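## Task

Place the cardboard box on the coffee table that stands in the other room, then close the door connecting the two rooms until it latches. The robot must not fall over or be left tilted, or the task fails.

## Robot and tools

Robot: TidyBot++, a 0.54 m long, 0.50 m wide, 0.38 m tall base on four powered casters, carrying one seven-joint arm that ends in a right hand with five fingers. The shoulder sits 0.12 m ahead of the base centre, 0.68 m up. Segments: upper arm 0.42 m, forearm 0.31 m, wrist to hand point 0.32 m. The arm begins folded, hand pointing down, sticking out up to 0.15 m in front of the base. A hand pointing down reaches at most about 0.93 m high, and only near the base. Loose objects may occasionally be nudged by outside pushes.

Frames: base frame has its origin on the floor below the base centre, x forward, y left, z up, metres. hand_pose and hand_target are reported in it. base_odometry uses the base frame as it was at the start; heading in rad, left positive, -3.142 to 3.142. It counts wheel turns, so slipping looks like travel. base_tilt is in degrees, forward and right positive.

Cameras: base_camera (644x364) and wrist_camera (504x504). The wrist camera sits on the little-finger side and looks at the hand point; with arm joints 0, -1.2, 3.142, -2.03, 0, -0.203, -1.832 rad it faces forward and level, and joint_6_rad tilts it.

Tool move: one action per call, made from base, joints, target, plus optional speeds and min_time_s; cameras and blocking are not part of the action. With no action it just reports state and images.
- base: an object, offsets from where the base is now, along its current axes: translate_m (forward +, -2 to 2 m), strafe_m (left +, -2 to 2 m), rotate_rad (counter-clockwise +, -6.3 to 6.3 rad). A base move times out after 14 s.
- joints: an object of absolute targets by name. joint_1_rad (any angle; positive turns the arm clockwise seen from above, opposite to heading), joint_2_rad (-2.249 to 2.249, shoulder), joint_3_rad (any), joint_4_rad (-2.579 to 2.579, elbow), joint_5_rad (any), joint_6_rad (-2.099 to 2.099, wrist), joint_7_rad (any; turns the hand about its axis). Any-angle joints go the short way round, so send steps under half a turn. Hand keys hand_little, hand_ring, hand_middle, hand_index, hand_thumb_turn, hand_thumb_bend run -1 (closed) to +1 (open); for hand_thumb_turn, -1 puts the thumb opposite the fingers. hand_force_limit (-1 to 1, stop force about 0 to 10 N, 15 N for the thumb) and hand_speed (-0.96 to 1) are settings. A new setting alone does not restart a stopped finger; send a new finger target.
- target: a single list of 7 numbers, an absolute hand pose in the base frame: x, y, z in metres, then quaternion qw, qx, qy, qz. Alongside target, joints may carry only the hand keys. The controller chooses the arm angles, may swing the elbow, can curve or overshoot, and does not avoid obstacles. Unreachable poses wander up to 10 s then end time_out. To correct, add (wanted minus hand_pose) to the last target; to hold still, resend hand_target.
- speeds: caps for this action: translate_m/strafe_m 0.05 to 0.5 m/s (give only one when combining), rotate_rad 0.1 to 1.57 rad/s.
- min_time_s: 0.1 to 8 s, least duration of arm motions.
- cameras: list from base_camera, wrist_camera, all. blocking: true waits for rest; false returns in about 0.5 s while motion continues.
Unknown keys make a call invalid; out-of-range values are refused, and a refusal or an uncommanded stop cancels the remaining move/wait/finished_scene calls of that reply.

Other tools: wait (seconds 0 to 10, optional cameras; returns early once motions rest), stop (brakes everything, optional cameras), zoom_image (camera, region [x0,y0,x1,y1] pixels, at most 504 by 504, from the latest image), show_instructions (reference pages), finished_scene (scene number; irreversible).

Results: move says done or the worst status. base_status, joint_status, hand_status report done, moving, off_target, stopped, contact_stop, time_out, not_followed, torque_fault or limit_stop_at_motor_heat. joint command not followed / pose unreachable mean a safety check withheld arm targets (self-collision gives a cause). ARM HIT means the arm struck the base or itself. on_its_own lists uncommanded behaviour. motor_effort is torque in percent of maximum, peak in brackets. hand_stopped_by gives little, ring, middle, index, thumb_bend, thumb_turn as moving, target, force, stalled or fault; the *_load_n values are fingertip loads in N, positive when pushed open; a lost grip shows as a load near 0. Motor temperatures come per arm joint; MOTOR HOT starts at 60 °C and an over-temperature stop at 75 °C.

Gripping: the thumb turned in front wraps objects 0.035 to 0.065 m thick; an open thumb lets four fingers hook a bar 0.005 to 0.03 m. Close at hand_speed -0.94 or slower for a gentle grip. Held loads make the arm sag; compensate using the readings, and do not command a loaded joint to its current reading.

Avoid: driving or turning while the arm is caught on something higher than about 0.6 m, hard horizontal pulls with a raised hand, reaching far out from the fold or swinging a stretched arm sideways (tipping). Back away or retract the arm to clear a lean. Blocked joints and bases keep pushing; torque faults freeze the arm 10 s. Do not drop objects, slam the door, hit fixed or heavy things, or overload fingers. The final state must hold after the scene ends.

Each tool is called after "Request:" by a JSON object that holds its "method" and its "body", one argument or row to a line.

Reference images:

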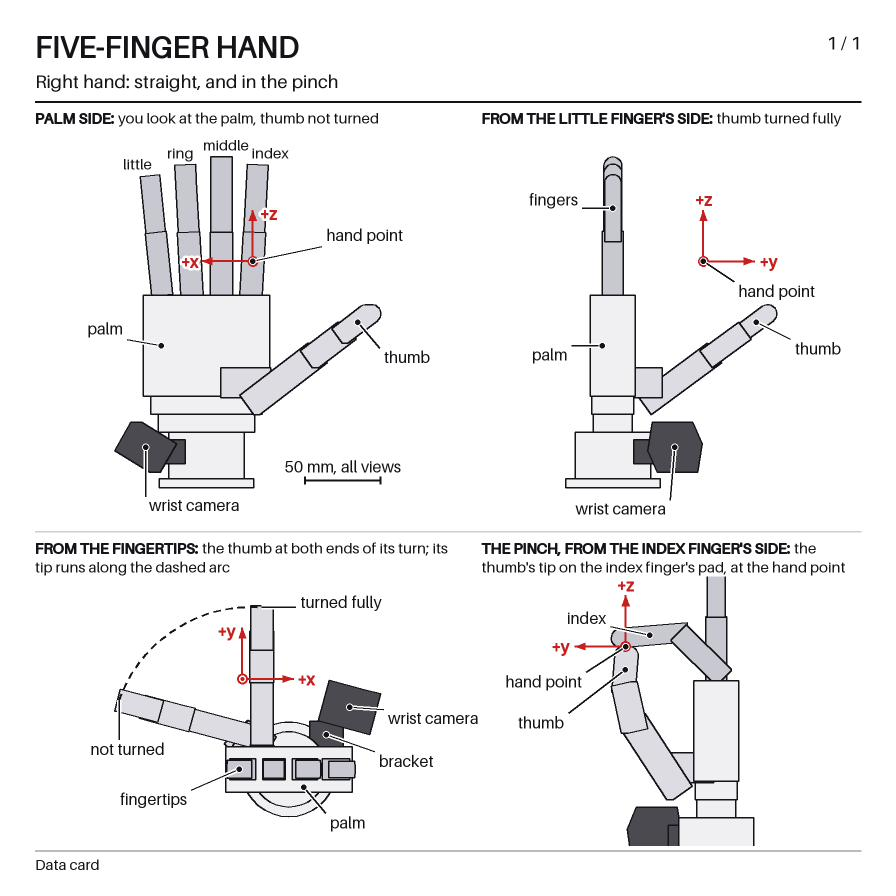

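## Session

Request:
{"method": "move", "body": {
  "joints": {"joint_1_rad":0,"joint_2_rad":-1.2,"joint_3_rad":3.142,"joint_4_rad":-2.0,"joint_5_rad":0,"joint_6_rad":-0.25,"joint_7_rad":-1.75},
  "cameras": ["all"]
}}

Request:
{"method": "move", "body": {
  "base": {"rotate_rad":1.1},
  "cameras": ["all"]
}}

Request:
{"method": "move", "body": {
  "base": {"rotate_rad":1.1},
  "cameras": ["all"]
}}

Request:
{"method": "move", "body": {
  "base": {"rotate_rad":1.1},
  "cameras": ["all"]
}}

Request:
{"method": "move", "body": {
  "base": {"rotate_rad":1.1},
  "cameras": ["all"]
}}

Request:
{"method": "move", "body": {
  "base": {"rotate_rad":1.1},
  "cameras": ["all"]
}}

Scene clock: 3.47 s.
Motor temperatures (°C): [30 33 28 30 37 43 46]
move: done
base_odometry: x=+0.000 y=+0.000 heading=+0.000
base_tilt: forward=-0.5 right=+0.3
base_status: not commanded
joint_positions: joint_1_rad=-0.026 joint_2_rad=-1.193 joint_3_rad=+3.119 joint_4_rad=-2.020 joint_5_rad=-0.011 joint_6_rad=-0.321 joint_7_rad=+4.481 hand_little=+1.000 hand_ring=+1.000 hand_middle=+1.000 hand_index=+1.000 hand_thumb_turn=+1.000 hand_thumb_bend=+1.000 hand_force_limit=+0.000 hand_speed=-0.800
joint_status: all done
hand_stopped_by: target,target,target,target,target,target
little_load_n: 0.0
ring_load_n: 0.0
middle_load_n: 0.0
index_load_n: 0.0
thumb_bend_load_n: 0.0
thumb_turn_load_n: 0.0
motor_effort: joint_1_rad=+1(2) joint_2_rad=+16(17) joint_3_rad=+1(2) joint_4_rad=+13(18) joint_5_rad=-1(2) joint_6_rad=+8(10) joint_7_rad=+0(1)
hand_pose: x=+0.2727 y=-0.0337 z=+1.1422 quat_wxyz=(+0.110, -0.541, +0.046, -0.832) (m; base frame)
hand_target: x=+0.2521 y=-0.0526 z=+1.1779 quat_wxyz=(+0.077, -0.499, +0.045, -0.862) (m; base frame)
hand_status: not commanded
pictures: base_camera, wrist_camera

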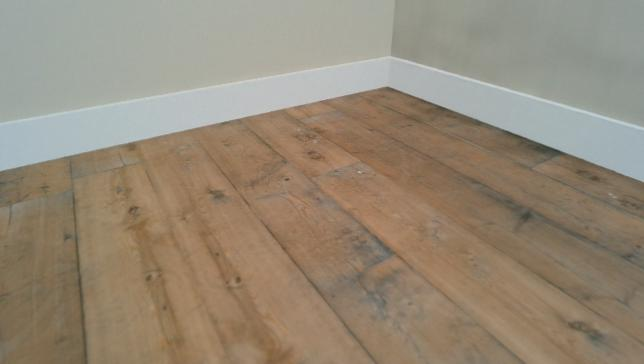

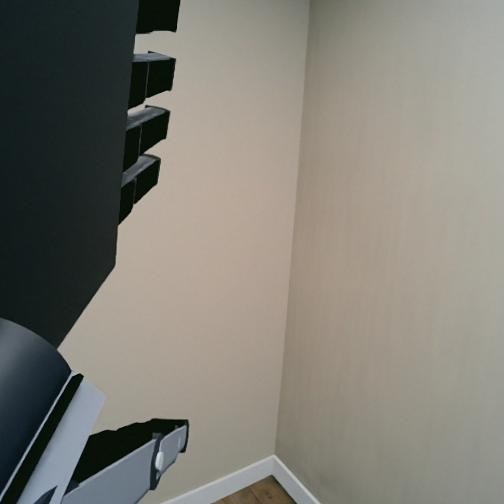

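Scene clock: 5.47 s.
move: done
base_odometry: x=+0.000 y=+0.000 heading=+1.100
base_tilt: forward=-0.5 right=+0.3
base_status: done
joint_positions: joint_1_rad=-0.021 joint_2_rad=-1.193 joint_3_rad=+3.121 joint_4_rad=-2.020 joint_5_rad=-0.011 joint_6_rad=-0.320 joint_7_rad=+4.483 hand_little=+1.000 hand_ring=+1.000 hand_middle=+1.000 hand_index=+1.000 hand_thumb_turn=+1.000 hand_thumb_bend=+1.000 hand_force_limit=+0.000 hand_speed=-0.800
joint_status: not commanded
hand_stopped_by: target,target,target,target,target,target
little_load_n: 0.0
ring_load_n: 0.0
middle_load_n: 0.0
index_load_n: 0.0
thumb_bend_load_n: 0.0
thumb_turn_load_n: 0.0
motor_effort: joint_1_rad=+1(2) joint_2_rad=+15(16) joint_3_rad=+1(2) joint_4_rad=+13(14) joint_5_rad=+0(1) joint_6_rad=+7(9) joint_7_rad=+0(0)
hand_pose: x=+0.2725 y=-0.0355 z=+1.1424 quat_wxyz=(+0.108, -0.541, +0.048, -0.833) (m; base frame)
hand_target: x=+0.2521 y=-0.0526 z=+1.1779 quat_wxyz=(+0.077, -0.499, +0.045, -0.862) (m; base frame)
hand_status: not commanded
pictures: base_camera, wrist_camera

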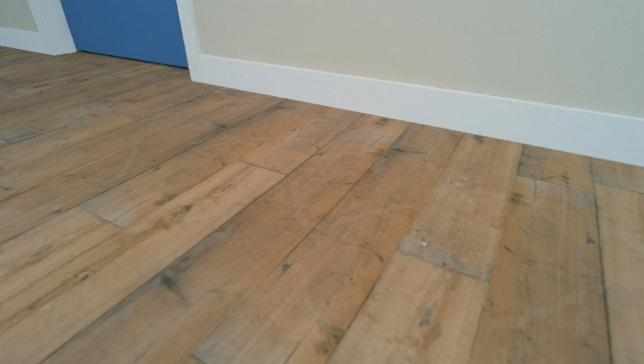

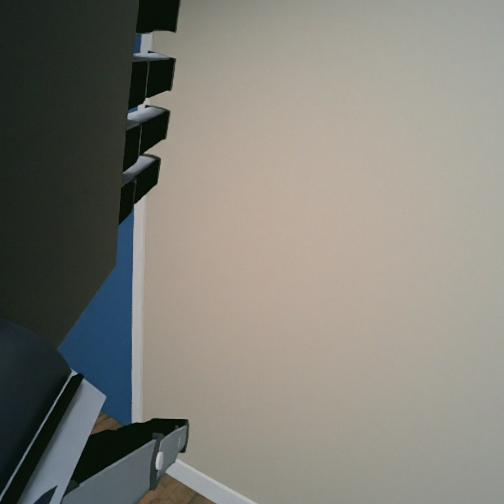

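Scene clock: 7.43 s.
move: done
base_odometry: x=+0.000 y=+0.000 heading=+2.199
base_tilt: forward=-0.5 right=+0.3
base_status: done
joint_positions: joint_1_rad=-0.019 joint_2_rad=-1.193 joint_3_rad=+3.121 joint_4_rad=-2.020 joint_5_rad=-0.011 joint_6_rad=-0.320 joint_7_rad=+4.483 hand_little=+1.000 hand_ring=+1.000 hand_middle=+1.000 hand_index=+1.000 hand_thumb_turn=+1.000 hand_thumb_bend=+1.000 hand_force_limit=+0.000 hand_speed=-0.800
joint_status: not commanded
hand_stopped_by: target,target,target,target,target,target
little_load_n: 0.0
ring_load_n: 0.0
middle_load_n: 0.0
index_load_n: 0.0
thumb_bend_load_n: 0.0
thumb_turn_load_n: 0.0
motor_effort: joint_1_rad=+1(1) joint_2_rad=+15(16) joint_3_rad=+1(2) joint_4_rad=+13(14) joint_5_rad=-1(2) joint_6_rad=+8(9) joint_7_rad=+0(0)
hand_pose: x=+0.2724 y=-0.0358 z=+1.1424 quat_wxyz=(+0.107, -0.541, +0.048, -0.833) (m; base frame)
hand_target: x=+0.2521 y=-0.0526 z=+1.1779 quat_wxyz=(+0.077, -0.499, +0.045, -0.862) (m; base frame)
hand_status: not commanded
pictures: base_camera, wrist_camera

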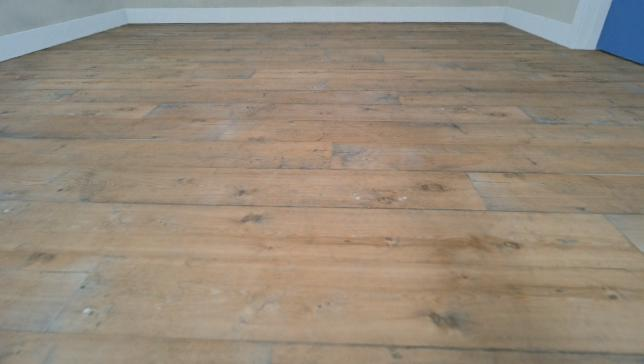

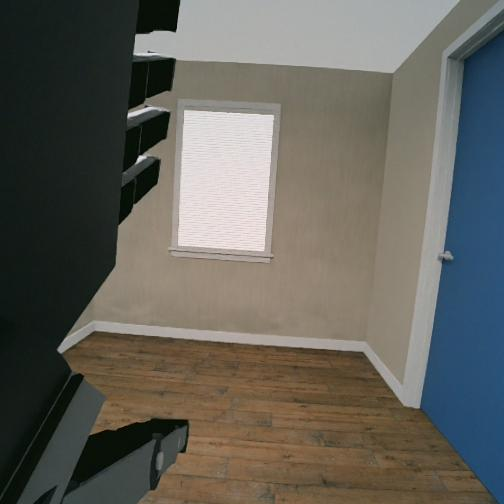

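Scene clock: 9.40 s.
move: done
base_odometry: x=+0.000 y=+0.000 heading=-2.985
base_tilt: forward=-0.5 right=+0.2
base_status: done
joint_positions: joint_1_rad=-0.019 joint_2_rad=-1.193 joint_3_rad=+3.121 joint_4_rad=-2.020 joint_5_rad=-0.011 joint_6_rad=-0.320 joint_7_rad=+4.484 hand_little=+1.000 hand_ring=+1.000 hand_middle=+1.000 hand_index=+1.000 hand_thumb_turn=+1.000 hand_thumb_bend=+1.000 hand_force_limit=+0.000 hand_speed=-0.800
joint_status: not commanded
hand_stopped_by: target,target,target,target,target,target
little_load_n: 0.0
ring_load_n: 0.0
middle_load_n: 0.5
index_load_n: 0.0
thumb_bend_load_n: 0.0
thumb_turn_load_n: 0.0
motor_effort: joint_1_rad=+0(2) joint_2_rad=+15(16) joint_3_rad=+2(2) joint_4_rad=+14(14) joint_5_rad=+0(1) joint_6_rad=+8(9) joint_7_rad=+0(0)
hand_pose: x=+0.2724 y=-0.0360 z=+1.1424 quat_wxyz=(+0.107, -0.541, +0.048, -0.833) (m; base frame)
hand_target: x=+0.2521 y=-0.0526 z=+1.1779 quat_wxyz=(+0.077, -0.499, +0.045, -0.862) (m; base frame)
hand_status: not commanded
pictures: base_camera, wrist_camera

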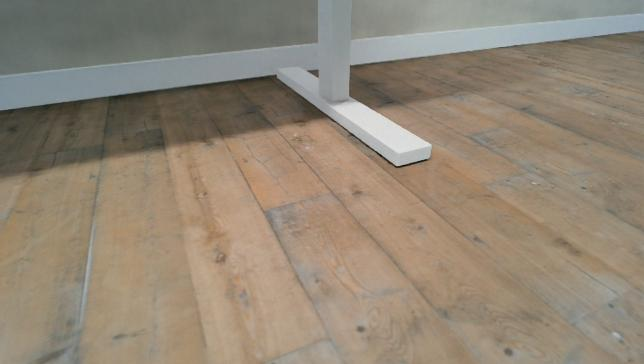

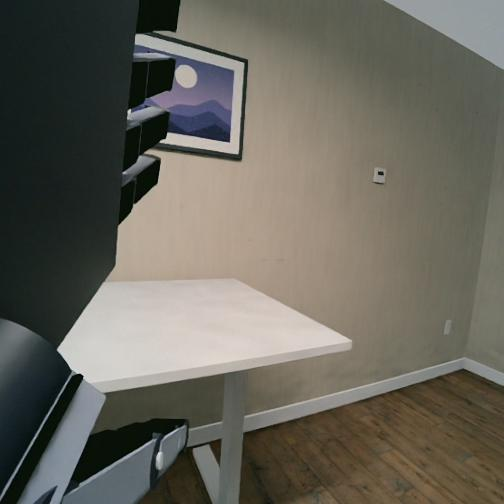

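Scene clock: 11.37 s.
move: done
base_odometry: x=+0.000 y=+0.000 heading=-1.885
base_tilt: forward=-0.5 right=+0.3
base_status: done
joint_positions: joint_1_rad=-0.018 joint_2_rad=-1.193 joint_3_rad=+3.121 joint_4_rad=-2.020 joint_5_rad=-0.011 joint_6_rad=-0.320 joint_7_rad=+4.484 hand_little=+1.000 hand_ring=+1.000 hand_middle=+1.000 hand_index=+1.000 hand_thumb_turn=+1.000 hand_thumb_bend=+1.000 hand_force_limit=+0.000 hand_speed=-0.800
joint_status: not commanded
hand_stopped_by: target,target,target,target,target,target
little_load_n: 0.0
ring_load_n: 0.0
middle_load_n: 0.0
index_load_n: 0.0
thumb_bend_load_n: 0.0
thumb_turn_load_n: 0.0
motor_effort: joint_1_rad=+0(2) joint_2_rad=+15(16) joint_3_rad=+1(2) joint_4_rad=+13(14) joint_5_rad=+0(1) joint_6_rad=+7(9) joint_7_rad=+0(1)
hand_pose: x=+0.2724 y=-0.0361 z=+1.1424 quat_wxyz=(+0.107, -0.541, +0.048, -0.833) (m; base frame)
hand_target: x=+0.2521 y=-0.0526 z=+1.1779 quat_wxyz=(+0.077, -0.499, +0.045, -0.862) (m; base frame)
hand_status: not commanded
pictures: base_camera, wrist_camera

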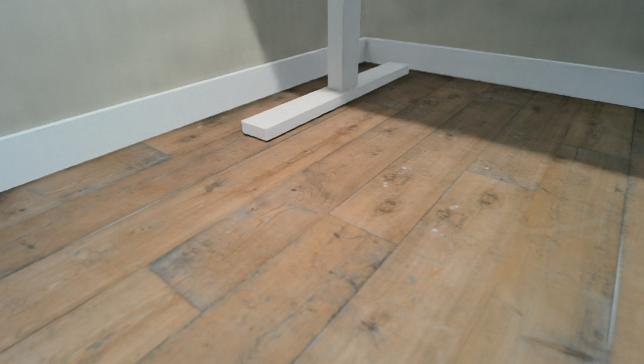

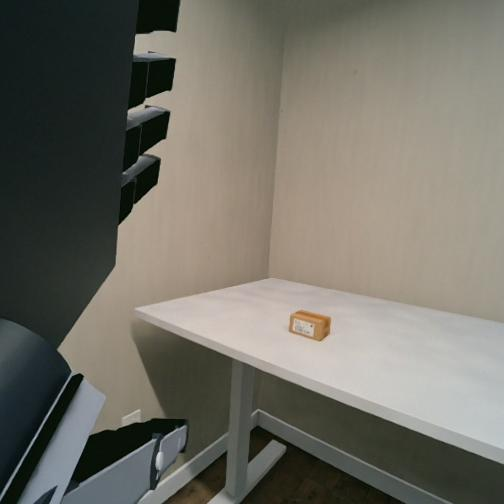

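Scene clock: 13.33 s.
move: done
base_odometry: x=+0.000 y=+0.000 heading=-0.786
base_tilt: forward=-0.5 right=+0.2
base_status: done
joint_positions: joint_1_rad=-0.018 joint_2_rad=-1.193 joint_3_rad=+3.121 joint_4_rad=-2.020 joint_5_rad=-0.011 joint_6_rad=-0.320 joint_7_rad=+4.484 hand_little=+1.000 hand_ring=+1.000 hand_middle=+1.000 hand_index=+1.000 hand_thumb_turn=+1.000 hand_thumb_bend=+1.000 hand_force_limit=+0.000 hand_speed=-0.800
joint_status: not commanded
hand_stopped_by: target,target,target,target,target,target
little_load_n: 0.0
ring_load_n: 0.0
middle_load_n: 0.0
index_load_n: 0.0
thumb_bend_load_n: 0.0
thumb_turn_load_n: 0.0
motor_effort: joint_1_rad=+1(1) joint_2_rad=+15(16) joint_3_rad=+2(2) joint_4_rad=+13(14) joint_5_rad=+0(2) joint_6_rad=+8(9) joint_7_rad=+0(1)
hand_pose: x=+0.2723 y=-0.0362 z=+1.1424 quat_wxyz=(+0.107, -0.541, +0.049, -0.833) (m; base frame)
hand_target: x=+0.2521 y=-0.0526 z=+1.1779 quat_wxyz=(+0.077, -0.499, +0.045, -0.862) (m; base frame)
hand_status: not commanded
pictures: base_camera, wrist_camera

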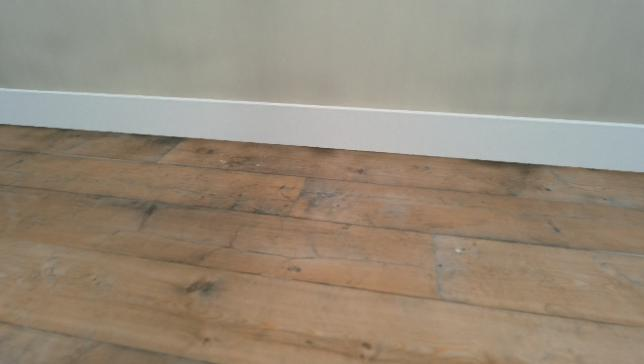

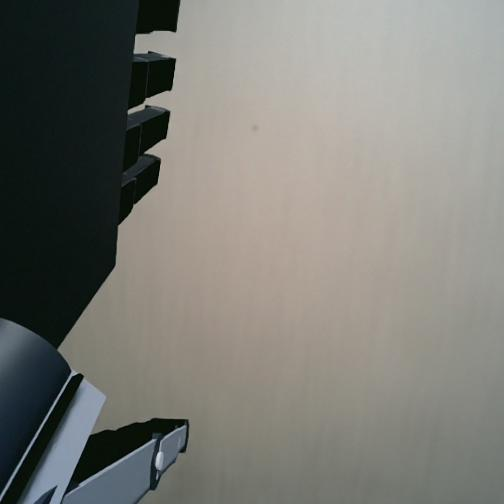

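Request:
{"method": "move", "body": {
  "base": {"translate_m":-1.463,"strafe_m":0.337,"rotate_rad":1.371},
  "cameras": ["all"]
}}

Scene clock: 53.13 s.
move: done
base_odometry: x=-0.796 y=+1.273 heading=+0.586
base_tilt: forward=-0.5 right=+0.3
base_status: done
joint_positions: joint_1_rad=-0.015 joint_2_rad=-1.192 joint_3_rad=+3.129 joint_4_rad=-2.020 joint_5_rad=-0.011 joint_6_rad=-0.320 joint_7_rad=+4.484 hand_little=+1.000 hand_ring=+1.000 hand_middle=+1.000 hand_index=+1.000 hand_thumb_turn=+1.000 hand_thumb_bend=+1.000 hand_force_limit=+0.000 hand_speed=-0.800
joint_status: not commanded
hand_stopped_by: target,target,target,target,target,target
little_load_n: 0.0
ring_load_n: 0.0
middle_load_n: 0.0
index_load_n: 0.0
thumb_bend_load_n: 0.0
thumb_turn_load_n: 0.0
motor_effort: joint_1_rad=+1(3) joint_2_rad=+15(16) joint_3_rad=+0(3) joint_4_rad=+13(15) joint_5_rad=-1(2) joint_6_rad=+8(9) joint_7_rad=+0(1)
hand_pose: x=+0.2724 y=-0.0402 z=+1.1423 quat_wxyz=(+0.106, -0.540, +0.053, -0.833) (m; base frame)
hand_target: x=+0.2521 y=-0.0526 z=+1.1779 quat_wxyz=(+0.077, -0.499, +0.045, -0.862) (m; base frame)
hand_status: not commanded
pictures: base_camera, wrist_camera

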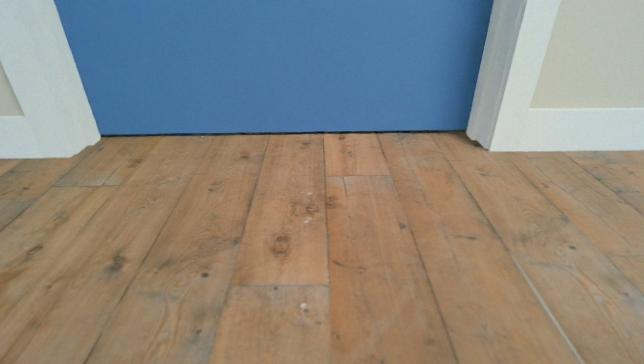

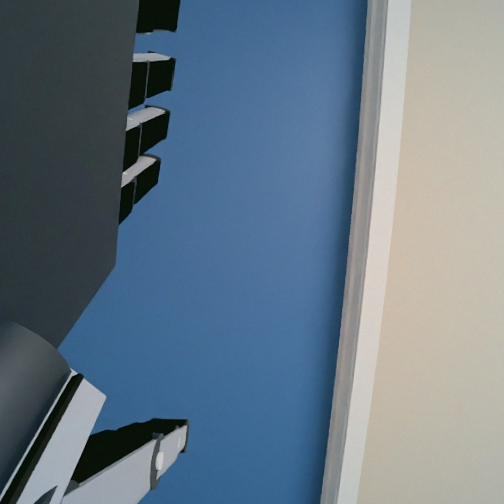

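Request:
{"method": "move", "body": {
  "base": {"strafe_m":0.346,"rotate_rad":0.045},
  "joints": {"joint_1_rad":0,"joint_2_rad":0.212,"joint_3_rad":3.142,"joint_4_rad":-1.447,"joint_5_rad":0.04,"joint_6_rad":0.167,"joint_7_rad":2.66},
  "cameras": ["all"]
}}

Scene clock: 66.13 s.
move: done
base_odometry: x=-0.987 y=+1.562 heading=+0.631
base_tilt: forward=-0.4 right=+0.2
base_status: done
joint_positions: joint_1_rad=-0.013 joint_2_rad=+0.200 joint_3_rad=+3.131 joint_4_rad=-1.477 joint_5_rad=-0.004 joint_6_rad=+0.094 joint_7_rad=+2.712 hand_little=+1.000 hand_ring=+1.000 hand_middle=+1.000 hand_index=+1.000 hand_thumb_turn=+1.000 hand_thumb_bend=+1.000 hand_force_limit=+0.000 hand_speed=-0.800
joint_status: all done
hand_stopped_by: target,target,target,target,target,target
little_load_n: 0.0
ring_load_n: 0.0
middle_load_n: 0.0
index_load_n: 0.0
thumb_bend_load_n: 0.5
thumb_turn_load_n: -0.5
motor_effort: joint_1_rad=+1(3) joint_2_rad=-24(26) joint_3_rad=+1(3) joint_4_rad=+17(18) joint_5_rad=-1(3) joint_6_rad=+8(10) joint_7_rad=-1(1)
hand_pose: x=+0.8352 y=+0.0703 z=+1.0155 quat_wxyz=(+0.597, -0.389, +0.596, -0.371) (m; base frame)
hand_target: x=+0.8447 y=+0.0568 z=+1.0497 quat_wxyz=(+0.622, -0.365, +0.572, -0.391) (m; base frame)
hand_status: not commanded
pictures: base_camera, wrist_camera

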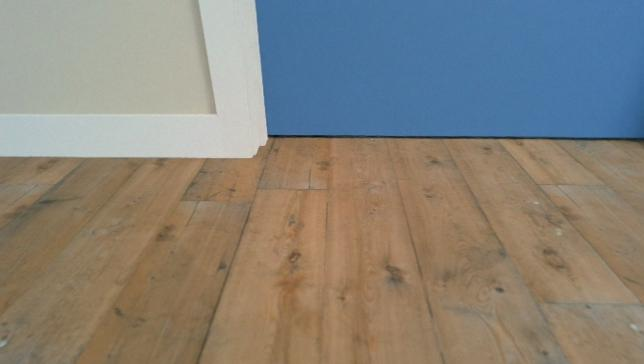

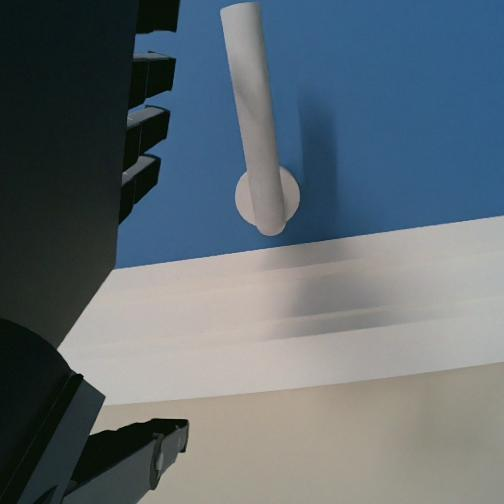

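Request:
{"method": "move", "body": {
  "base": {"translate_m":0.06,"rotate_rad":-0.02},
  "speeds": {"translate_m":0.1},
  "cameras": ["wrist_camera"]
}}

Scene clock: 71.53 s.
move: done
base_odometry: x=-0.939 y=+1.597 heading=+0.611
base_tilt: forward=-0.4 right=+0.3
base_status: done
joint_positions: joint_1_rad=-0.008 joint_2_rad=+0.205 joint_3_rad=+3.134 joint_4_rad=-1.475 joint_5_rad=-0.004 joint_6_rad=+0.097 joint_7_rad=+2.710 hand_little=+1.000 hand_ring=+1.000 hand_middle=+1.000 hand_index=+1.000 hand_thumb_turn=+1.000 hand_thumb_bend=+1.000 hand_force_limit=+0.000 hand_speed=-0.800
joint_status: not commanded
hand_stopped_by: target,target,target,target,target,target
little_load_n: 0.0
ring_load_n: 0.0
middle_load_n: 0.0
index_load_n: 0.0
thumb_bend_load_n: 0.0
thumb_turn_load_n: 0.0
motor_effort: joint_1_rad=+1(4) joint_2_rad=-24(27) joint_3_rad=+0(2) joint_4_rad=+17(18) joint_5_rad=-1(2) joint_6_rad=+9(9) joint_7_rad=-1(1)
hand_pose: x=+0.8376 y=+0.0652 z=+1.0142 quat_wxyz=(+0.596, -0.387, +0.597, -0.373) (m; base frame)
hand_target: x=+0.8447 y=+0.0568 z=+1.0497 quat_wxyz=(+0.622, -0.365, +0.572, -0.391) (m; base frame)
hand_status: not commanded
pictures: wrist_camera

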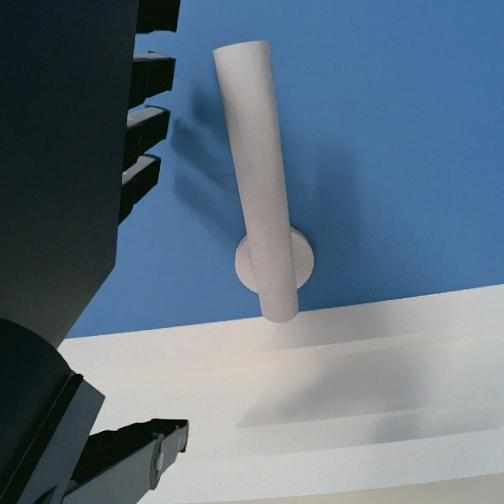

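Request:
{"method": "move", "body": {
  "base": {"translate_m":-0.03,"strafe_m":-0.018}
}}

Request:
{"method": "move", "body": {
  "joints": {"joint_1_rad":0,"joint_2_rad":0.29,"joint_3_rad":3.142,"joint_4_rad":-1.72,"joint_5_rad":0.04,"joint_6_rad":0.47,"joint_7_rad":2.66},
  "min_time_s": 2.5,
  "cameras": ["wrist_camera"]
}}

Scene clock: 82.97 s.
move: done
base_odometry: x=-0.953 y=+1.565 heading=+0.612
base_tilt: forward=-0.5 right=+0.3
base_status: done
joint_positions: joint_1_rad=-0.008 joint_2_rad=+0.204 joint_3_rad=+3.134 joint_4_rad=-1.474 joint_5_rad=-0.004 joint_6_rad=+0.098 joint_7_rad=+2.710 hand_little=+1.000 hand_ring=+1.000 hand_middle=+1.000 hand_index=+1.000 hand_thumb_turn=+1.000 hand_thumb_bend=+1.000 hand_force_limit=+0.000 hand_speed=-0.800
joint_status: not commanded
hand_stopped_by: target,target,target,target,target,target
little_load_n: 0.0
ring_load_n: 0.0
middle_load_n: 0.5
index_load_n: 0.0
thumb_bend_load_n: 0.0
thumb_turn_load_n: -0.5
motor_effort: joint_1_rad=+1(3) joint_2_rad=-24(27) joint_3_rad=+0(2) joint_4_rad=+17(18) joint_5_rad=-1(2) joint_6_rad=+9(9) joint_7_rad=+0(1)
hand_pose: x=+0.8374 y=+0.0652 z=+1.0161 quat_wxyz=(+0.597, -0.386, +0.596, -0.374) (m; base frame)
hand_target: x=+0.8447 y=+0.0568 z=+1.0497 quat_wxyz=(+0.622, -0.365, +0.572, -0.391) (m; base frame)
hand_status: not commanded
pictures: none

Scene clock: 85.77 s.
move: done
base_odometry: x=-0.953 y=+1.565 heading=+0.612
base_tilt: forward=-0.5 right=+0.3
base_status: not commanded
joint_positions: joint_1_rad=-0.008 joint_2_rad=+0.241 joint_3_rad=+3.134 joint_4_rad=-1.669 joint_5_rad=-0.004 joint_6_rad=+0.436 joint_7_rad=+2.709 hand_little=+1.000 hand_ring=+1.000 hand_middle=+1.000 hand_index=+1.000 hand_thumb_turn=+1.000 hand_thumb_bend=+1.000 hand_force_limit=+0.000 hand_speed=-0.800
joint_status: all done
hand_stopped_by: target,target,target,target,target,target
little_load_n: 0.0
ring_load_n: 0.0
middle_load_n: 0.5
index_load_n: 0.0
thumb_bend_load_n: 0.0
thumb_turn_load_n: -0.5
motor_effort: joint_1_rad=+1(2) joint_2_rad=-20(26) joint_3_rad=+0(1) joint_4_rad=+11(18) joint_5_rad=-1(2) joint_6_rad=+3(10) joint_7_rad=+0(2)
hand_pose: x=+0.8395 y=+0.0648 z=+0.9761 quat_wxyz=(+0.628, -0.365, +0.564, -0.393) (m; base frame)
hand_target: x=+0.8460 y=+0.0607 z=+0.9201 quat_wxyz=(+0.610, -0.377, +0.586, -0.378) (m; base frame)
hand_status: not commanded
pictures: wrist_camera

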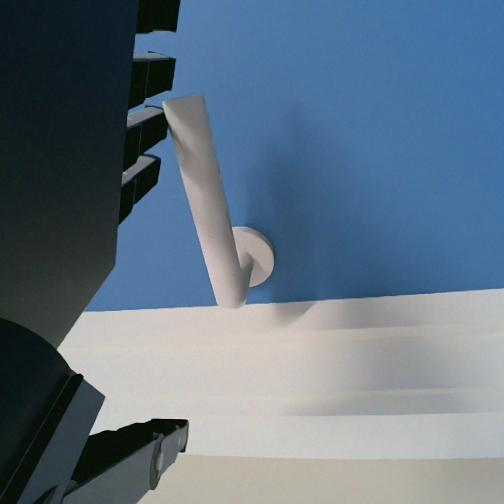

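Request:
{"method": "move", "body": {
  "joints": {"joint_2_rad":0.34,"joint_4_rad":-1.85,"joint_6_rad":0.56,"joint_7_rad":2.66},
  "min_time_s": 3
}}

Request:
{"method": "move", "body": {
  "joints": {"joint_2_rad":0.39,"joint_4_rad":-1.95,"joint_6_rad":0.62,"joint_7_rad":2.56},
  "min_time_s": 2,
  "cameras": ["wrist_camera"]
}}

Scene clock: 110.60 s.
move: off_target
base_odometry: x=-0.953 y=+1.565 heading=+0.612
base_tilt: forward=-0.5 right=+0.3
base_status: not commanded
joint_positions: joint_1_rad=-0.008 joint_2_rad=+0.259 joint_3_rad=+3.134 joint_4_rad=-1.770 joint_5_rad=-0.004 joint_6_rad=+0.569 joint_7_rad=+2.709 hand_little=+1.000 hand_ring=+1.000 hand_middle=+1.000 hand_index=+1.000 hand_thumb_turn=+1.000 hand_thumb_bend=+1.000 hand_force_limit=+0.000 hand_speed=-0.800
joint_status: joint_4_rad off_target (ended at -1.770, target -1.850); the others done
hand_stopped_by: target,target,target,target,target,target
little_load_n: 0.0
ring_load_n: 0.0
middle_load_n: 1.5
index_load_n: 0.0
thumb_bend_load_n: 0.0
thumb_turn_load_n: 0.0
motor_effort: joint_1_rad=-1(1) joint_2_rad=-14(20) joint_3_rad=-1(2) joint_4_rad=+6(11) joint_5_rad=+0(1) joint_6_rad=-2(4) joint_7_rad=+0(2)
hand_pose: x=+0.8325 y=+0.0646 z=+0.9444 quat_wxyz=(+0.632, -0.361, +0.560, -0.396) (m; base frame)
hand_target: x=+0.8332 y=+0.0618 z=+0.8361 quat_wxyz=(+0.584, -0.394, +0.612, -0.359) (m; base frame)
hand_status: not commanded
pictures: none

Scene clock: 113.23 s.
move: done
base_odometry: x=-0.953 y=+1.565 heading=+0.612
base_tilt: forward=-0.5 right=+0.2
base_status: not commanded
joint_positions: joint_1_rad=-0.005 joint_2_rad=+0.397 joint_3_rad=+3.135 joint_4_rad=-1.949 joint_5_rad=+0.005 joint_6_rad=+0.611 joint_7_rad=+2.610 hand_little=+1.000 hand_ring=+1.000 hand_middle=+1.000 hand_index=+1.000 hand_thumb_turn=+1.000 hand_thumb_bend=+1.000 hand_force_limit=+0.000 hand_speed=-0.800
joint_status: all done
hand_stopped_by: target,target,target,target,target,target
little_load_n: 0.0
ring_load_n: 0.0
middle_load_n: 0.0
index_load_n: 0.0
thumb_bend_load_n: 0.0
thumb_turn_load_n: 0.0
motor_effort: joint_1_rad=+1(3) joint_2_rad=-26(32) joint_3_rad=+0(4) joint_4_rad=+13(16) joint_5_rad=+0(2) joint_6_rad=+9(11) joint_7_rad=-1(1)
hand_pose: x=+0.8171 y=+0.0667 z=+0.7616 quat_wxyz=(+0.564, -0.384, +0.659, -0.317) (m; base frame)
hand_target: x=+0.8167 y=+0.0663 z=+0.7697 quat_wxyz=(+0.573, -0.377, +0.657, -0.311) (m; base frame)
hand_status: not commanded
pictures: wrist_camera

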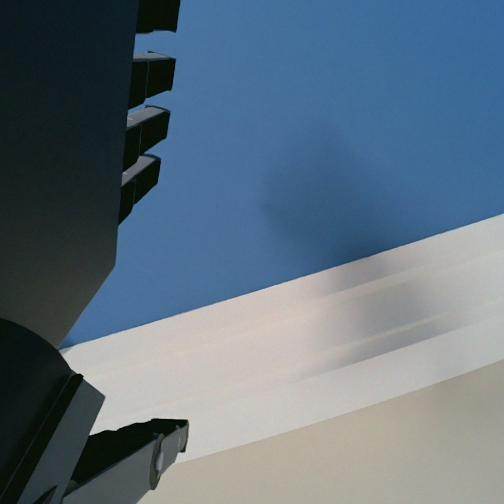

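Request:
{"method": "move", "body": {
  "base": {"translate_m":-0.12},
  "speeds": {"translate_m":0.15}
}}

Request:
{"method": "move", "body": {
  "joints": {"joint_2_rad":0.29,"joint_4_rad":-1.62,"joint_6_rad":0.37,"joint_7_rad":2.66},
  "min_time_s": 2,
  "cameras": ["all"]
}}

Scene clock: 119.20 s.
move: done
base_odometry: x=-1.051 y=+1.496 heading=+0.612
base_tilt: forward=-0.4 right=+0.3
base_status: done
joint_positions: joint_1_rad=-0.005 joint_2_rad=+0.395 joint_3_rad=+3.135 joint_4_rad=-1.949 joint_5_rad=+0.005 joint_6_rad=+0.611 joint_7_rad=+2.610 hand_little=+1.000 hand_ring=+1.000 hand_middle=+1.000 hand_index=+1.000 hand_thumb_turn=+1.000 hand_thumb_bend=+1.000 hand_force_limit=+0.000 hand_speed=-0.800
joint_status: not commanded
hand_stopped_by: target,target,target,target,target,target
little_load_n: 0.0
ring_load_n: 0.0
middle_load_n: 0.0
index_load_n: 0.0
thumb_bend_load_n: 0.0
thumb_turn_load_n: -0.5
motor_effort: joint_1_rad=+1(1) joint_2_rad=-26(29) joint_3_rad=+1(1) joint_4_rad=+13(14) joint_5_rad=-1(2) joint_6_rad=+8(10) joint_7_rad=+0(1)
hand_pose: x=+0.8170 y=+0.0667 z=+0.7629 quat_wxyz=(+0.564, -0.383, +0.658, -0.318) (m; base frame)
hand_target: x=+0.8167 y=+0.0663 z=+0.7697 quat_wxyz=(+0.573, -0.377, +0.657, -0.311) (m; base frame)
hand_status: not commanded
pictures: none

Scene clock: 121.80 s.
move: done
base_odometry: x=-1.051 y=+1.496 heading=+0.612
base_tilt: forward=-0.5 right=+0.3
base_status: not commanded
joint_positions: joint_1_rad=-0.005 joint_2_rad=+0.306 joint_3_rad=+3.135 joint_4_rad=-1.645 joint_5_rad=+0.005 joint_6_rad=+0.432 joint_7_rad=+2.614 hand_little=+1.000 hand_ring=+1.000 hand_middle=+1.000 hand_index=+1.000 hand_thumb_turn=+1.000 hand_thumb_bend=+1.000 hand_force_limit=+0.000 hand_speed=-0.800
joint_status: all done
hand_stopped_by: target,target,target,target,target,target
little_load_n: 0.0
ring_load_n: 0.0
middle_load_n: 0.0
index_load_n: 0.0
thumb_bend_load_n: 0.0
thumb_turn_load_n: -0.5
motor_effort: joint_1_rad=+1(1) joint_2_rad=-26(27) joint_3_rad=-1(1) joint_4_rad=+16(16) joint_5_rad=-1(2) joint_6_rad=+9(10) joint_7_rad=-1(1)
hand_pose: x=+0.8602 y=+0.0666 z=+0.9466 quat_wxyz=(+0.631, -0.348, +0.594, -0.358) (m; base frame)
hand_target: x=+0.8582 y=+0.0594 z=+0.9491 quat_wxyz=(+0.610, -0.376, +0.586, -0.379) (m; base frame)
hand_status: not commanded
pictures: base_camera, wrist_camera

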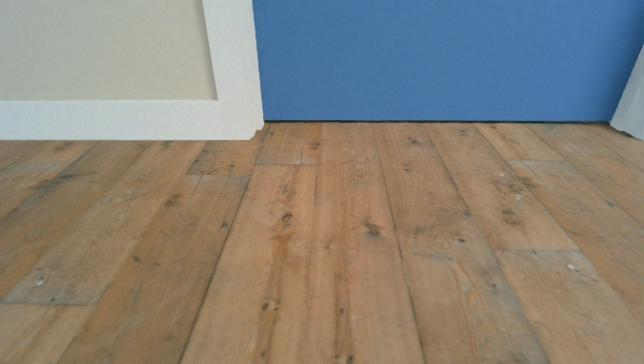

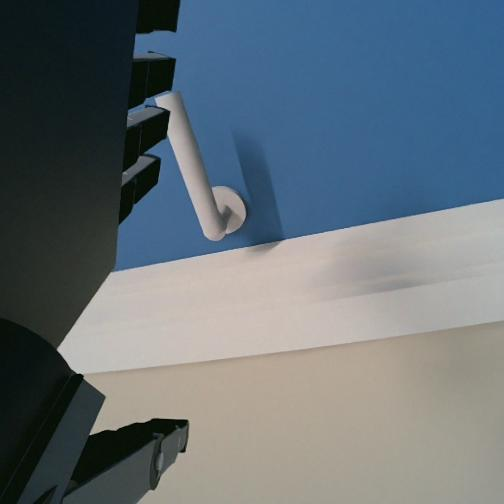

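Request:
{"method": "move", "body": {
  "joints": {"joint_2_rad":0.25,"joint_4_rad":-1.55,"joint_6_rad":0.32,"joint_7_rad":2.66},
  "base": {"strafe_m":0.025},
  "min_time_s": 1.5
}}

Request:
{"method": "move", "body": {
  "base": {"translate_m":0.13},
  "speeds": {"translate_m":0.15},
  "cameras": ["wrist_camera"]
}}

Scene clock: 132.60 s.
move: done
base_odometry: x=-1.065 y=+1.517 heading=+0.612
base_tilt: forward=-0.4 right=+0.3
base_status: done
joint_positions: joint_1_rad=-0.007 joint_2_rad=+0.268 joint_3_rad=+3.135 joint_4_rad=-1.579 joint_5_rad=+0.005 joint_6_rad=+0.382 joint_7_rad=+2.614 hand_little=+1.000 hand_ring=+1.000 hand_middle=+1.000 hand_index=+1.000 hand_thumb_turn=+1.000 hand_thumb_bend=+1.000 hand_force_limit=+0.000 hand_speed=-0.800
joint_status: all done
hand_stopped_by: target,target,target,target,target,target
little_load_n: 0.0
ring_load_n: 0.0
middle_load_n: 0.0
index_load_n: 0.0
thumb_bend_load_n: 0.0
thumb_turn_load_n: -0.5
motor_effort: joint_1_rad=+1(3) joint_2_rad=-26(28) joint_3_rad=+1(2) joint_4_rad=+16(18) joint_5_rad=+0(2) joint_6_rad=+9(10) joint_7_rad=+0(2)
hand_pose: x=+0.8562 y=+0.0675 z=+0.9992 quat_wxyz=(+0.647, -0.338, +0.577, -0.367) (m; base frame)
hand_target: x=+0.8530 y=+0.0588 z=+1.0062 quat_wxyz=(+0.626, -0.364, +0.568, -0.391) (m; base frame)
hand_status: not commanded
pictures: none

Scene clock: 134.10 s.
move: done
base_odometry: x=-0.959 y=+1.591 heading=+0.612
base_tilt: forward=-0.4 right=+0.3
base_status: done
joint_positions: joint_1_rad=-0.007 joint_2_rad=+0.258 joint_3_rad=+3.135 joint_4_rad=-1.577 joint_5_rad=+0.005 joint_6_rad=+0.380 joint_7_rad=+2.614 hand_little=+1.000 hand_ring=+1.000 hand_middle=+1.000 hand_index=+1.000 hand_thumb_turn=+1.000 hand_thumb_bend=+1.000 hand_force_limit=+0.000 hand_speed=-0.800
joint_status: not commanded
hand_stopped_by: target,target,target,target,target,target
little_load_n: -0.5
ring_load_n: 0.0
middle_load_n: 0.0
index_load_n: 0.0
thumb_bend_load_n: 0.0
thumb_turn_load_n: -0.5
motor_effort: joint_1_rad=+1(1) joint_2_rad=-25(29) joint_3_rad=+0(1) joint_4_rad=+17(18) joint_5_rad=-1(2) joint_6_rad=+8(9) joint_7_rad=+0(1)
hand_pose: x=+0.8529 y=+0.0675 z=+1.0077 quat_wxyz=(+0.650, -0.336, +0.573, -0.369) (m; base frame)
hand_target: x=+0.8530 y=+0.0588 z=+1.0062 quat_wxyz=(+0.626, -0.364, +0.568, -0.391) (m; base frame)
hand_status: not commanded
pictures: wrist_camera

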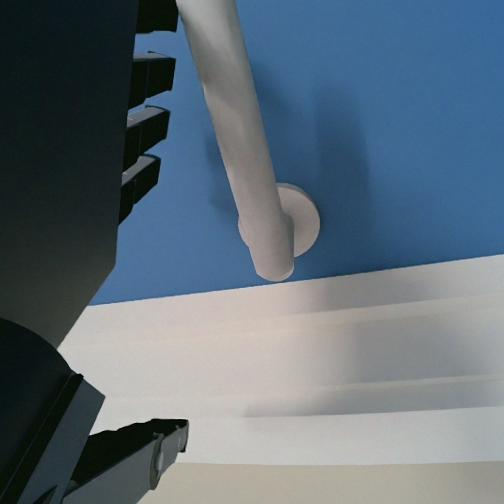

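Request:
{"method": "move", "body": {
  "joints": {"joint_1_rad":0,"joint_2_rad":0.29,"joint_4_rad":-1.75,"joint_6_rad":0.5,"joint_7_rad":2.66},
  "min_time_s": 2.5,
  "cameras": ["wrist_camera"]
}}

Scene clock: 140.20 s.
move: off_target
base_odometry: x=-0.959 y=+1.591 heading=+0.612
base_tilt: forward=-0.4 right=+0.3
base_status: not commanded
joint_positions: joint_1_rad=-0.005 joint_2_rad=+0.256 joint_3_rad=+3.137 joint_4_rad=-1.681 joint_5_rad=+0.005 joint_6_rad=+0.491 joint_7_rad=+2.617 hand_little=+1.000 hand_ring=+1.000 hand_middle=+1.000 hand_index=+1.000 hand_thumb_turn=+1.000 hand_thumb_bend=+1.000 hand_force_limit=+0.000 hand_speed=-0.800
joint_status: joint_4_rad off_target (ended at -1.681, target -1.750); the others done
hand_stopped_by: target,target,target,target,target,target
little_load_n: 1.0
ring_load_n: 0.0
middle_load_n: -0.5
index_load_n: 0.0
thumb_bend_load_n: 0.0
thumb_turn_load_n: -0.5
motor_effort: joint_1_rad=-3(3) joint_2_rad=-18(26) joint_3_rad=-3(4) joint_4_rad=+9(18) joint_5_rad=-1(1) joint_6_rad=+1(10) joint_7_rad=-1(2)
hand_pose: x=+0.8425 y=+0.0652 z=+0.9802 quat_wxyz=(+0.651, -0.335, +0.570, -0.372) (m; base frame)
hand_target: x=+0.8418 y=+0.0610 z=+0.9117 quat_wxyz=(+0.611, -0.377, +0.585, -0.377) (m; base frame)
hand_status: not commanded
pictures: wrist_camera

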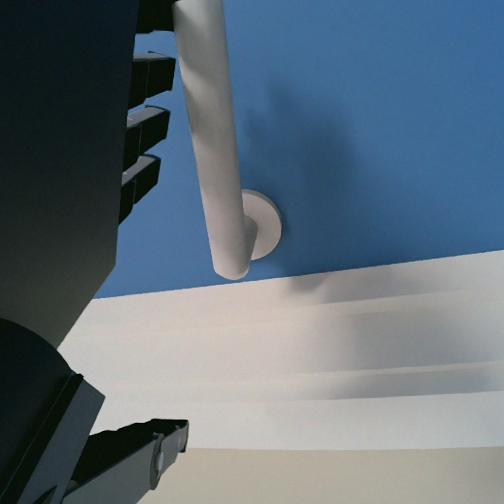

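Request:
{"method": "move", "body": {
  "joints": {"joint_1_rad":0,"joint_2_rad":0.32,"joint_4_rad":-1.85,"joint_6_rad":0.58,"joint_7_rad":2.62},
  "min_time_s": 2.5,
  "cameras": ["wrist_camera"]
}}

Scene clock: 144.77 s.
move: off_target
base_odometry: x=-0.959 y=+1.591 heading=+0.612
base_tilt: forward=-0.5 right=+0.2
base_status: not commanded
joint_positions: joint_1_rad=-0.004 joint_2_rad=+0.256 joint_3_rad=+3.138 joint_4_rad=-1.769 joint_5_rad=+0.005 joint_6_rad=+0.590 joint_7_rad=+2.617 hand_little=+1.000 hand_ring=+1.000 hand_middle=+1.000 hand_index=+1.000 hand_thumb_turn=+1.000 hand_thumb_bend=+1.000 hand_force_limit=+0.000 hand_speed=-0.800
joint_status: joint_4_rad off_target (ended at -1.769, target -1.850); the others done
hand_stopped_by: target,target,target,target,target,target
little_load_n: 1.0
ring_load_n: 0.0
middle_load_n: -0.5
index_load_n: 0.0
thumb_bend_load_n: 0.0
thumb_turn_load_n: 0.0
motor_effort: joint_1_rad=-3(4) joint_2_rad=-14(18) joint_3_rad=-3(4) joint_4_rad=+6(9) joint_5_rad=+1(1) joint_6_rad=-2(3) joint_7_rad=-1(2)
hand_pose: x=+0.8315 y=+0.0637 z=+0.9583 quat_wxyz=(+0.654, -0.332, +0.567, -0.374) (m; base frame)
hand_target: x=+0.8309 y=+0.0636 z=+0.8589 quat_wxyz=(+0.604, -0.374, +0.608, -0.354) (m; base frame)
hand_status: not commanded
pictures: wrist_camera

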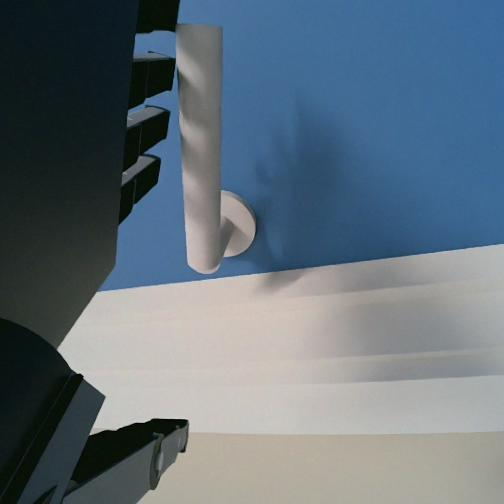

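Request:
{"method": "move", "body": {
  "joints": {"joint_1_rad":0,"joint_2_rad":0.36,"joint_4_rad":-1.95,"joint_6_rad":0.64,"joint_7_rad":2.56},
  "min_time_s": 2.5,
  "cameras": ["wrist_camera"]
}}

Scene clock: 149.97 s.
move: off_target
base_odometry: x=-0.959 y=+1.591 heading=+0.612
base_tilt: forward=-0.4 right=+0.3
base_status: not commanded
joint_positions: joint_1_rad=-0.001 joint_2_rad=+0.257 joint_3_rad=+3.139 joint_4_rad=-1.855 joint_5_rad=+0.005 joint_6_rad=+0.677 joint_7_rad=+2.610 hand_little=+1.000 hand_ring=+1.000 hand_middle=+1.000 hand_index=+1.000 hand_thumb_turn=+1.000 hand_thumb_bend=+1.000 hand_force_limit=+0.000 hand_speed=-0.800
joint_status: joint_2_rad off_target (ended at +0.257, target +0.360); joint_4_rad off_target (ended at -1.855, target -1.950); the others done
hand_stopped_by: target,target,target,target,target,target
little_load_n: -0.5
ring_load_n: 1.0
middle_load_n: 1.0
index_load_n: 0.0
thumb_bend_load_n: 0.0
thumb_turn_load_n: -0.5
motor_effort: joint_1_rad=-3(4) joint_2_rad=-6(14) joint_3_rad=-3(4) joint_4_rad=+3(6) joint_5_rad=+1(2) joint_6_rad=-7(8) joint_7_rad=+0(2)
hand_pose: x=+0.8188 y=+0.0618 z=+0.9346 quat_wxyz=(+0.655, -0.330, +0.569, -0.373) (m; base frame)
hand_target: x=+0.8151 y=+0.0665 z=+0.7969 quat_wxyz=(+0.590, -0.369, +0.643, -0.320) (m; base frame)
hand_status: not commanded
pictures: wrist_camera

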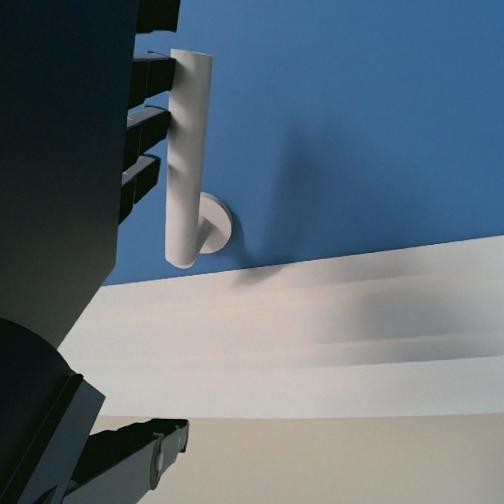

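Request:
{"method": "move", "body": {
  "base": {"translate_m":0.02},
  "speeds": {"translate_m":0.05},
  "joints": {"joint_1_rad":0,"joint_2_rad":0.39,"joint_4_rad":-2.0,"joint_6_rad":0.66,"joint_7_rad":2.56},
  "min_time_s": 2,
  "cameras": ["wrist_camera"]
}}

Scene clock: 155.40 s.
move: off_target
base_odometry: x=-0.943 y=+1.603 heading=+0.612
base_tilt: forward=-0.5 right=+0.3
base_status: done
joint_positions: joint_1_rad=+0.000 joint_2_rad=+0.229 joint_3_rad=+3.139 joint_4_rad=-1.912 joint_5_rad=+0.005 joint_6_rad=+0.717 joint_7_rad=+2.610 hand_little=+1.000 hand_ring=+1.000 hand_middle=+1.000 hand_index=+1.000 hand_thumb_turn=+1.000 hand_thumb_bend=+1.000 hand_force_limit=+0.000 hand_speed=-0.800
joint_status: joint_2_rad off_target (ended at +0.229, target +0.390); joint_4_rad off_target (ended at -1.912, target -2.000); the others done
hand_stopped_by: target,target,target,target,target,target
little_load_n: 0.0
ring_load_n: 2.0
middle_load_n: 0.5
index_load_n: 0.0
thumb_bend_load_n: 0.0
thumb_turn_load_n: -0.5
motor_effort: joint_1_rad=+2(4) joint_2_rad=+2(7) joint_3_rad=+1(4) joint_4_rad=+3(9) joint_5_rad=-3(3) joint_6_rad=-10(11) joint_7_rad=-1(2)
hand_pose: x=+0.8028 y=+0.0603 z=+0.9330 quat_wxyz=(+0.657, -0.327, +0.566, -0.376) (m; base frame)
hand_target: x=+0.8045 y=+0.0667 z=+0.7556 quat_wxyz=(+0.570, -0.379, +0.660, -0.309) (m; base frame)
hand_status: not commanded
pictures: wrist_camera

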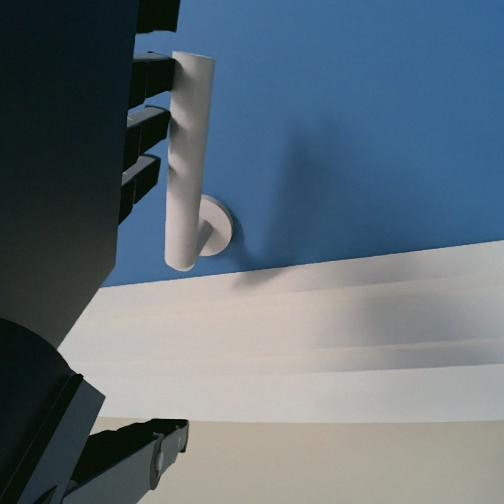

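Request:
{"method": "move", "body": {
  "base": {"translate_m":0.06},
  "speeds": {"translate_m":0.05},
  "cameras": ["wrist_camera"]
}}

Scene clock: 159.20 s.
move: done
base_odometry: x=-0.894 y=+1.637 heading=+0.612
base_tilt: forward=-0.5 right=+0.3
base_status: done
joint_positions: joint_1_rad=+0.007 joint_2_rad=+0.267 joint_3_rad=+3.146 joint_4_rad=-1.901 joint_5_rad=+0.005 joint_6_rad=+0.725 joint_7_rad=+2.600 hand_little=+1.000 hand_ring=+1.000 hand_middle=+1.000 hand_index=+1.000 hand_thumb_turn=+1.000 hand_thumb_bend=+1.000 hand_force_limit=+0.000 hand_speed=-0.800
joint_status: not commanded
hand_stopped_by: target,target,target,target,target,target
little_load_n: 0.0
ring_load_n: -0.5
middle_load_n: 1.0
index_load_n: 1.0
thumb_bend_load_n: 0.0
thumb_turn_load_n: 0.0
motor_effort: joint_1_rad=-2(4) joint_2_rad=-4(8) joint_3_rad=-2(3) joint_4_rad=-2(6) joint_5_rad=+2(3) joint_6_rad=-10(13) joint_7_rad=+1(1)
hand_pose: x=+0.8145 y=+0.0521 z=+0.9162 quat_wxyz=(+0.651, -0.324, +0.575, -0.374) (m; base frame)
hand_target: x=+0.8045 y=+0.0667 z=+0.7556 quat_wxyz=(+0.570, -0.379, +0.660, -0.309) (m; base frame)
hand_status: not commanded
pictures: wrist_camera

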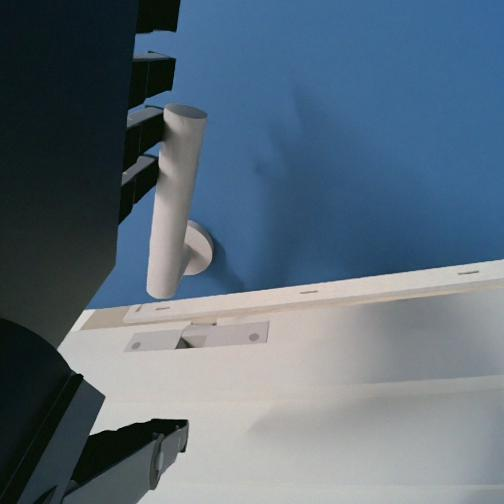

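Door opened. Continue.

Request:
{"method": "move", "body": {
  "base": {"translate_m":0.1},
  "speeds": {"translate_m":0.08}
}}

Request:
{"method": "move", "body": {
  "joints": {"joint_2_rad":0.2,"joint_4_rad":-1.4,"joint_6_rad":0.167},
  "min_time_s": 2
}}

Request:
{"method": "move", "body": {
  "base": {"translate_m":-0.05,"strafe_m":-0.3},
  "speeds": {"translate_m":0.3},
  "joints": {"joint_1_rad":-0.3,"joint_7_rad":1.57,"hand_little":-1,"hand_ring":-1,"hand_middle":-1,"hand_index":-1},
  "cameras": ["all"]
}}

Scene clock: 164.53 s.
move: done
base_odometry: x=-0.812 y=+1.695 heading=+0.612
base_tilt: forward=-0.5 right=+0.2
base_status: done
joint_positions: joint_1_rad=+0.008 joint_2_rad=+0.271 joint_3_rad=+3.147 joint_4_rad=-1.900 joint_5_rad=+0.005 joint_6_rad=+0.726 joint_7_rad=+2.599 hand_little=+1.000 hand_ring=+1.000 hand_middle=+1.000 hand_index=+1.000 hand_thumb_turn=+1.000 hand_thumb_bend=+1.000 hand_force_limit=+0.000 hand_speed=-0.800
joint_status: not commanded
hand_stopped_by: target,target,target,target,target,target
little_load_n: 0.0
ring_load_n: 0.0
middle_load_n: 1.0
index_load_n: 1.5
thumb_bend_load_n: 0.0
thumb_turn_load_n: 0.0
motor_effort: joint_1_rad=-3(5) joint_2_rad=-4(7) joint_3_rad=-2(5) joint_4_rad=-1(3) joint_5_rad=+2(4) joint_6_rad=-10(11) joint_7_rad=+1(1)
hand_pose: x=+0.8157 y=+0.0509 z=+0.9142 quat_wxyz=(+0.650, -0.324, +0.576, -0.374) (m; base frame)
hand_target: x=+0.8045 y=+0.0667 z=+0.7556 quat_wxyz=(+0.570, -0.379, +0.660, -0.309) (m; base frame)
hand_status: not commanded
pictures: none

Scene clock: 167.17 s.
move: done
base_odometry: x=-0.812 y=+1.695 heading=+0.612
base_tilt: forward=-0.5 right=+0.3
base_status: not commanded
joint_positions: joint_1_rad=+0.017 joint_2_rad=+0.206 joint_3_rad=+3.154 joint_4_rad=-1.423 joint_5_rad=+0.007 joint_6_rad=+0.229 joint_7_rad=+2.599 hand_little=+1.000 hand_ring=+1.000 hand_middle=+1.000 hand_index=+1.000 hand_thumb_turn=+1.000 hand_thumb_bend=+1.000 hand_force_limit=+0.000 hand_speed=-0.800
joint_status: all done
hand_stopped_by: target,target,target,target,target,target
little_load_n: 0.0
ring_load_n: 0.0
middle_load_n: 0.0
index_load_n: 0.0
thumb_bend_load_n: 0.0
thumb_turn_load_n: 0.0
motor_effort: joint_1_rad=+1(6) joint_2_rad=-25(28) joint_3_rad=-1(6) joint_4_rad=+17(18) joint_5_rad=+0(4) joint_6_rad=+8(10) joint_7_rad=+0(1)
hand_pose: x=+0.8440 y=+0.0392 z=+1.0941 quat_wxyz=(+0.659, -0.312, +0.564, -0.388) (m; base frame)
hand_target: x=+0.8404 y=+0.0607 z=+1.0938 quat_wxyz=(+0.657, -0.325, +0.571, -0.369) (m; base frame)
hand_status: not commanded
pictures: none

Scene clock: 171.27 s.
move: done
base_odometry: x=-0.680 y=+1.421 heading=+0.613
base_tilt: forward=-0.4 right=+0.2
base_status: done
joint_positions: joint_1_rad=-0.280 joint_2_rad=+0.206 joint_3_rad=+3.153 joint_4_rad=-1.423 joint_5_rad=+0.007 joint_6_rad=+0.227 joint_7_rad=+1.620 hand_little=-1.000 hand_ring=-1.000 hand_middle=-1.000 hand_index=-1.000 hand_thumb_turn=+1.000 hand_thumb_bend=+1.000 hand_force_limit=+0.000 hand_speed=-0.800
joint_status: all done
hand_stopped_by: target,target,target,target,target,target
little_load_n: 0.0
ring_load_n: 0.0
middle_load_n: 0.0
index_load_n: 0.0
thumb_bend_load_n: 0.0
thumb_turn_load_n: 0.0
motor_effort: joint_1_rad=+1(3) joint_2_rad=-24(25) joint_3_rad=+0(1) joint_4_rad=+17(17) joint_5_rad=-1(2) joint_6_rad=+8(9) joint_7_rad=+0(1)
hand_pose: x=+0.7891 y=+0.2517 z=+1.1560 quat_wxyz=(+0.760, -0.106, +0.636, +0.081) (m; base frame)
hand_target: x=+0.7807 y=+0.2723 z=+1.1573 quat_wxyz=(+0.747, -0.113, +0.647, +0.100) (m; base frame)
hand_status: not commanded
pictures: base_camera, wrist_camera

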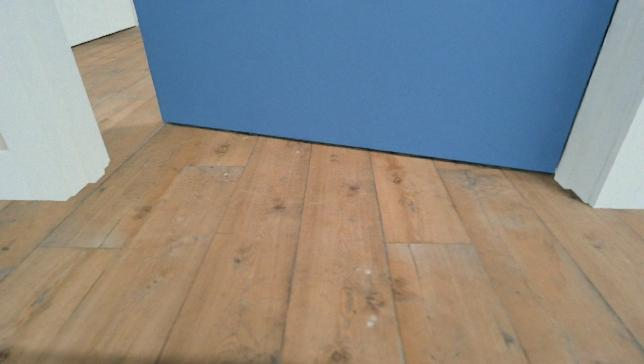

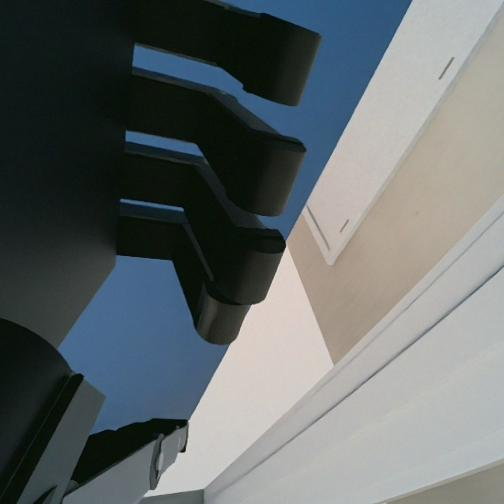

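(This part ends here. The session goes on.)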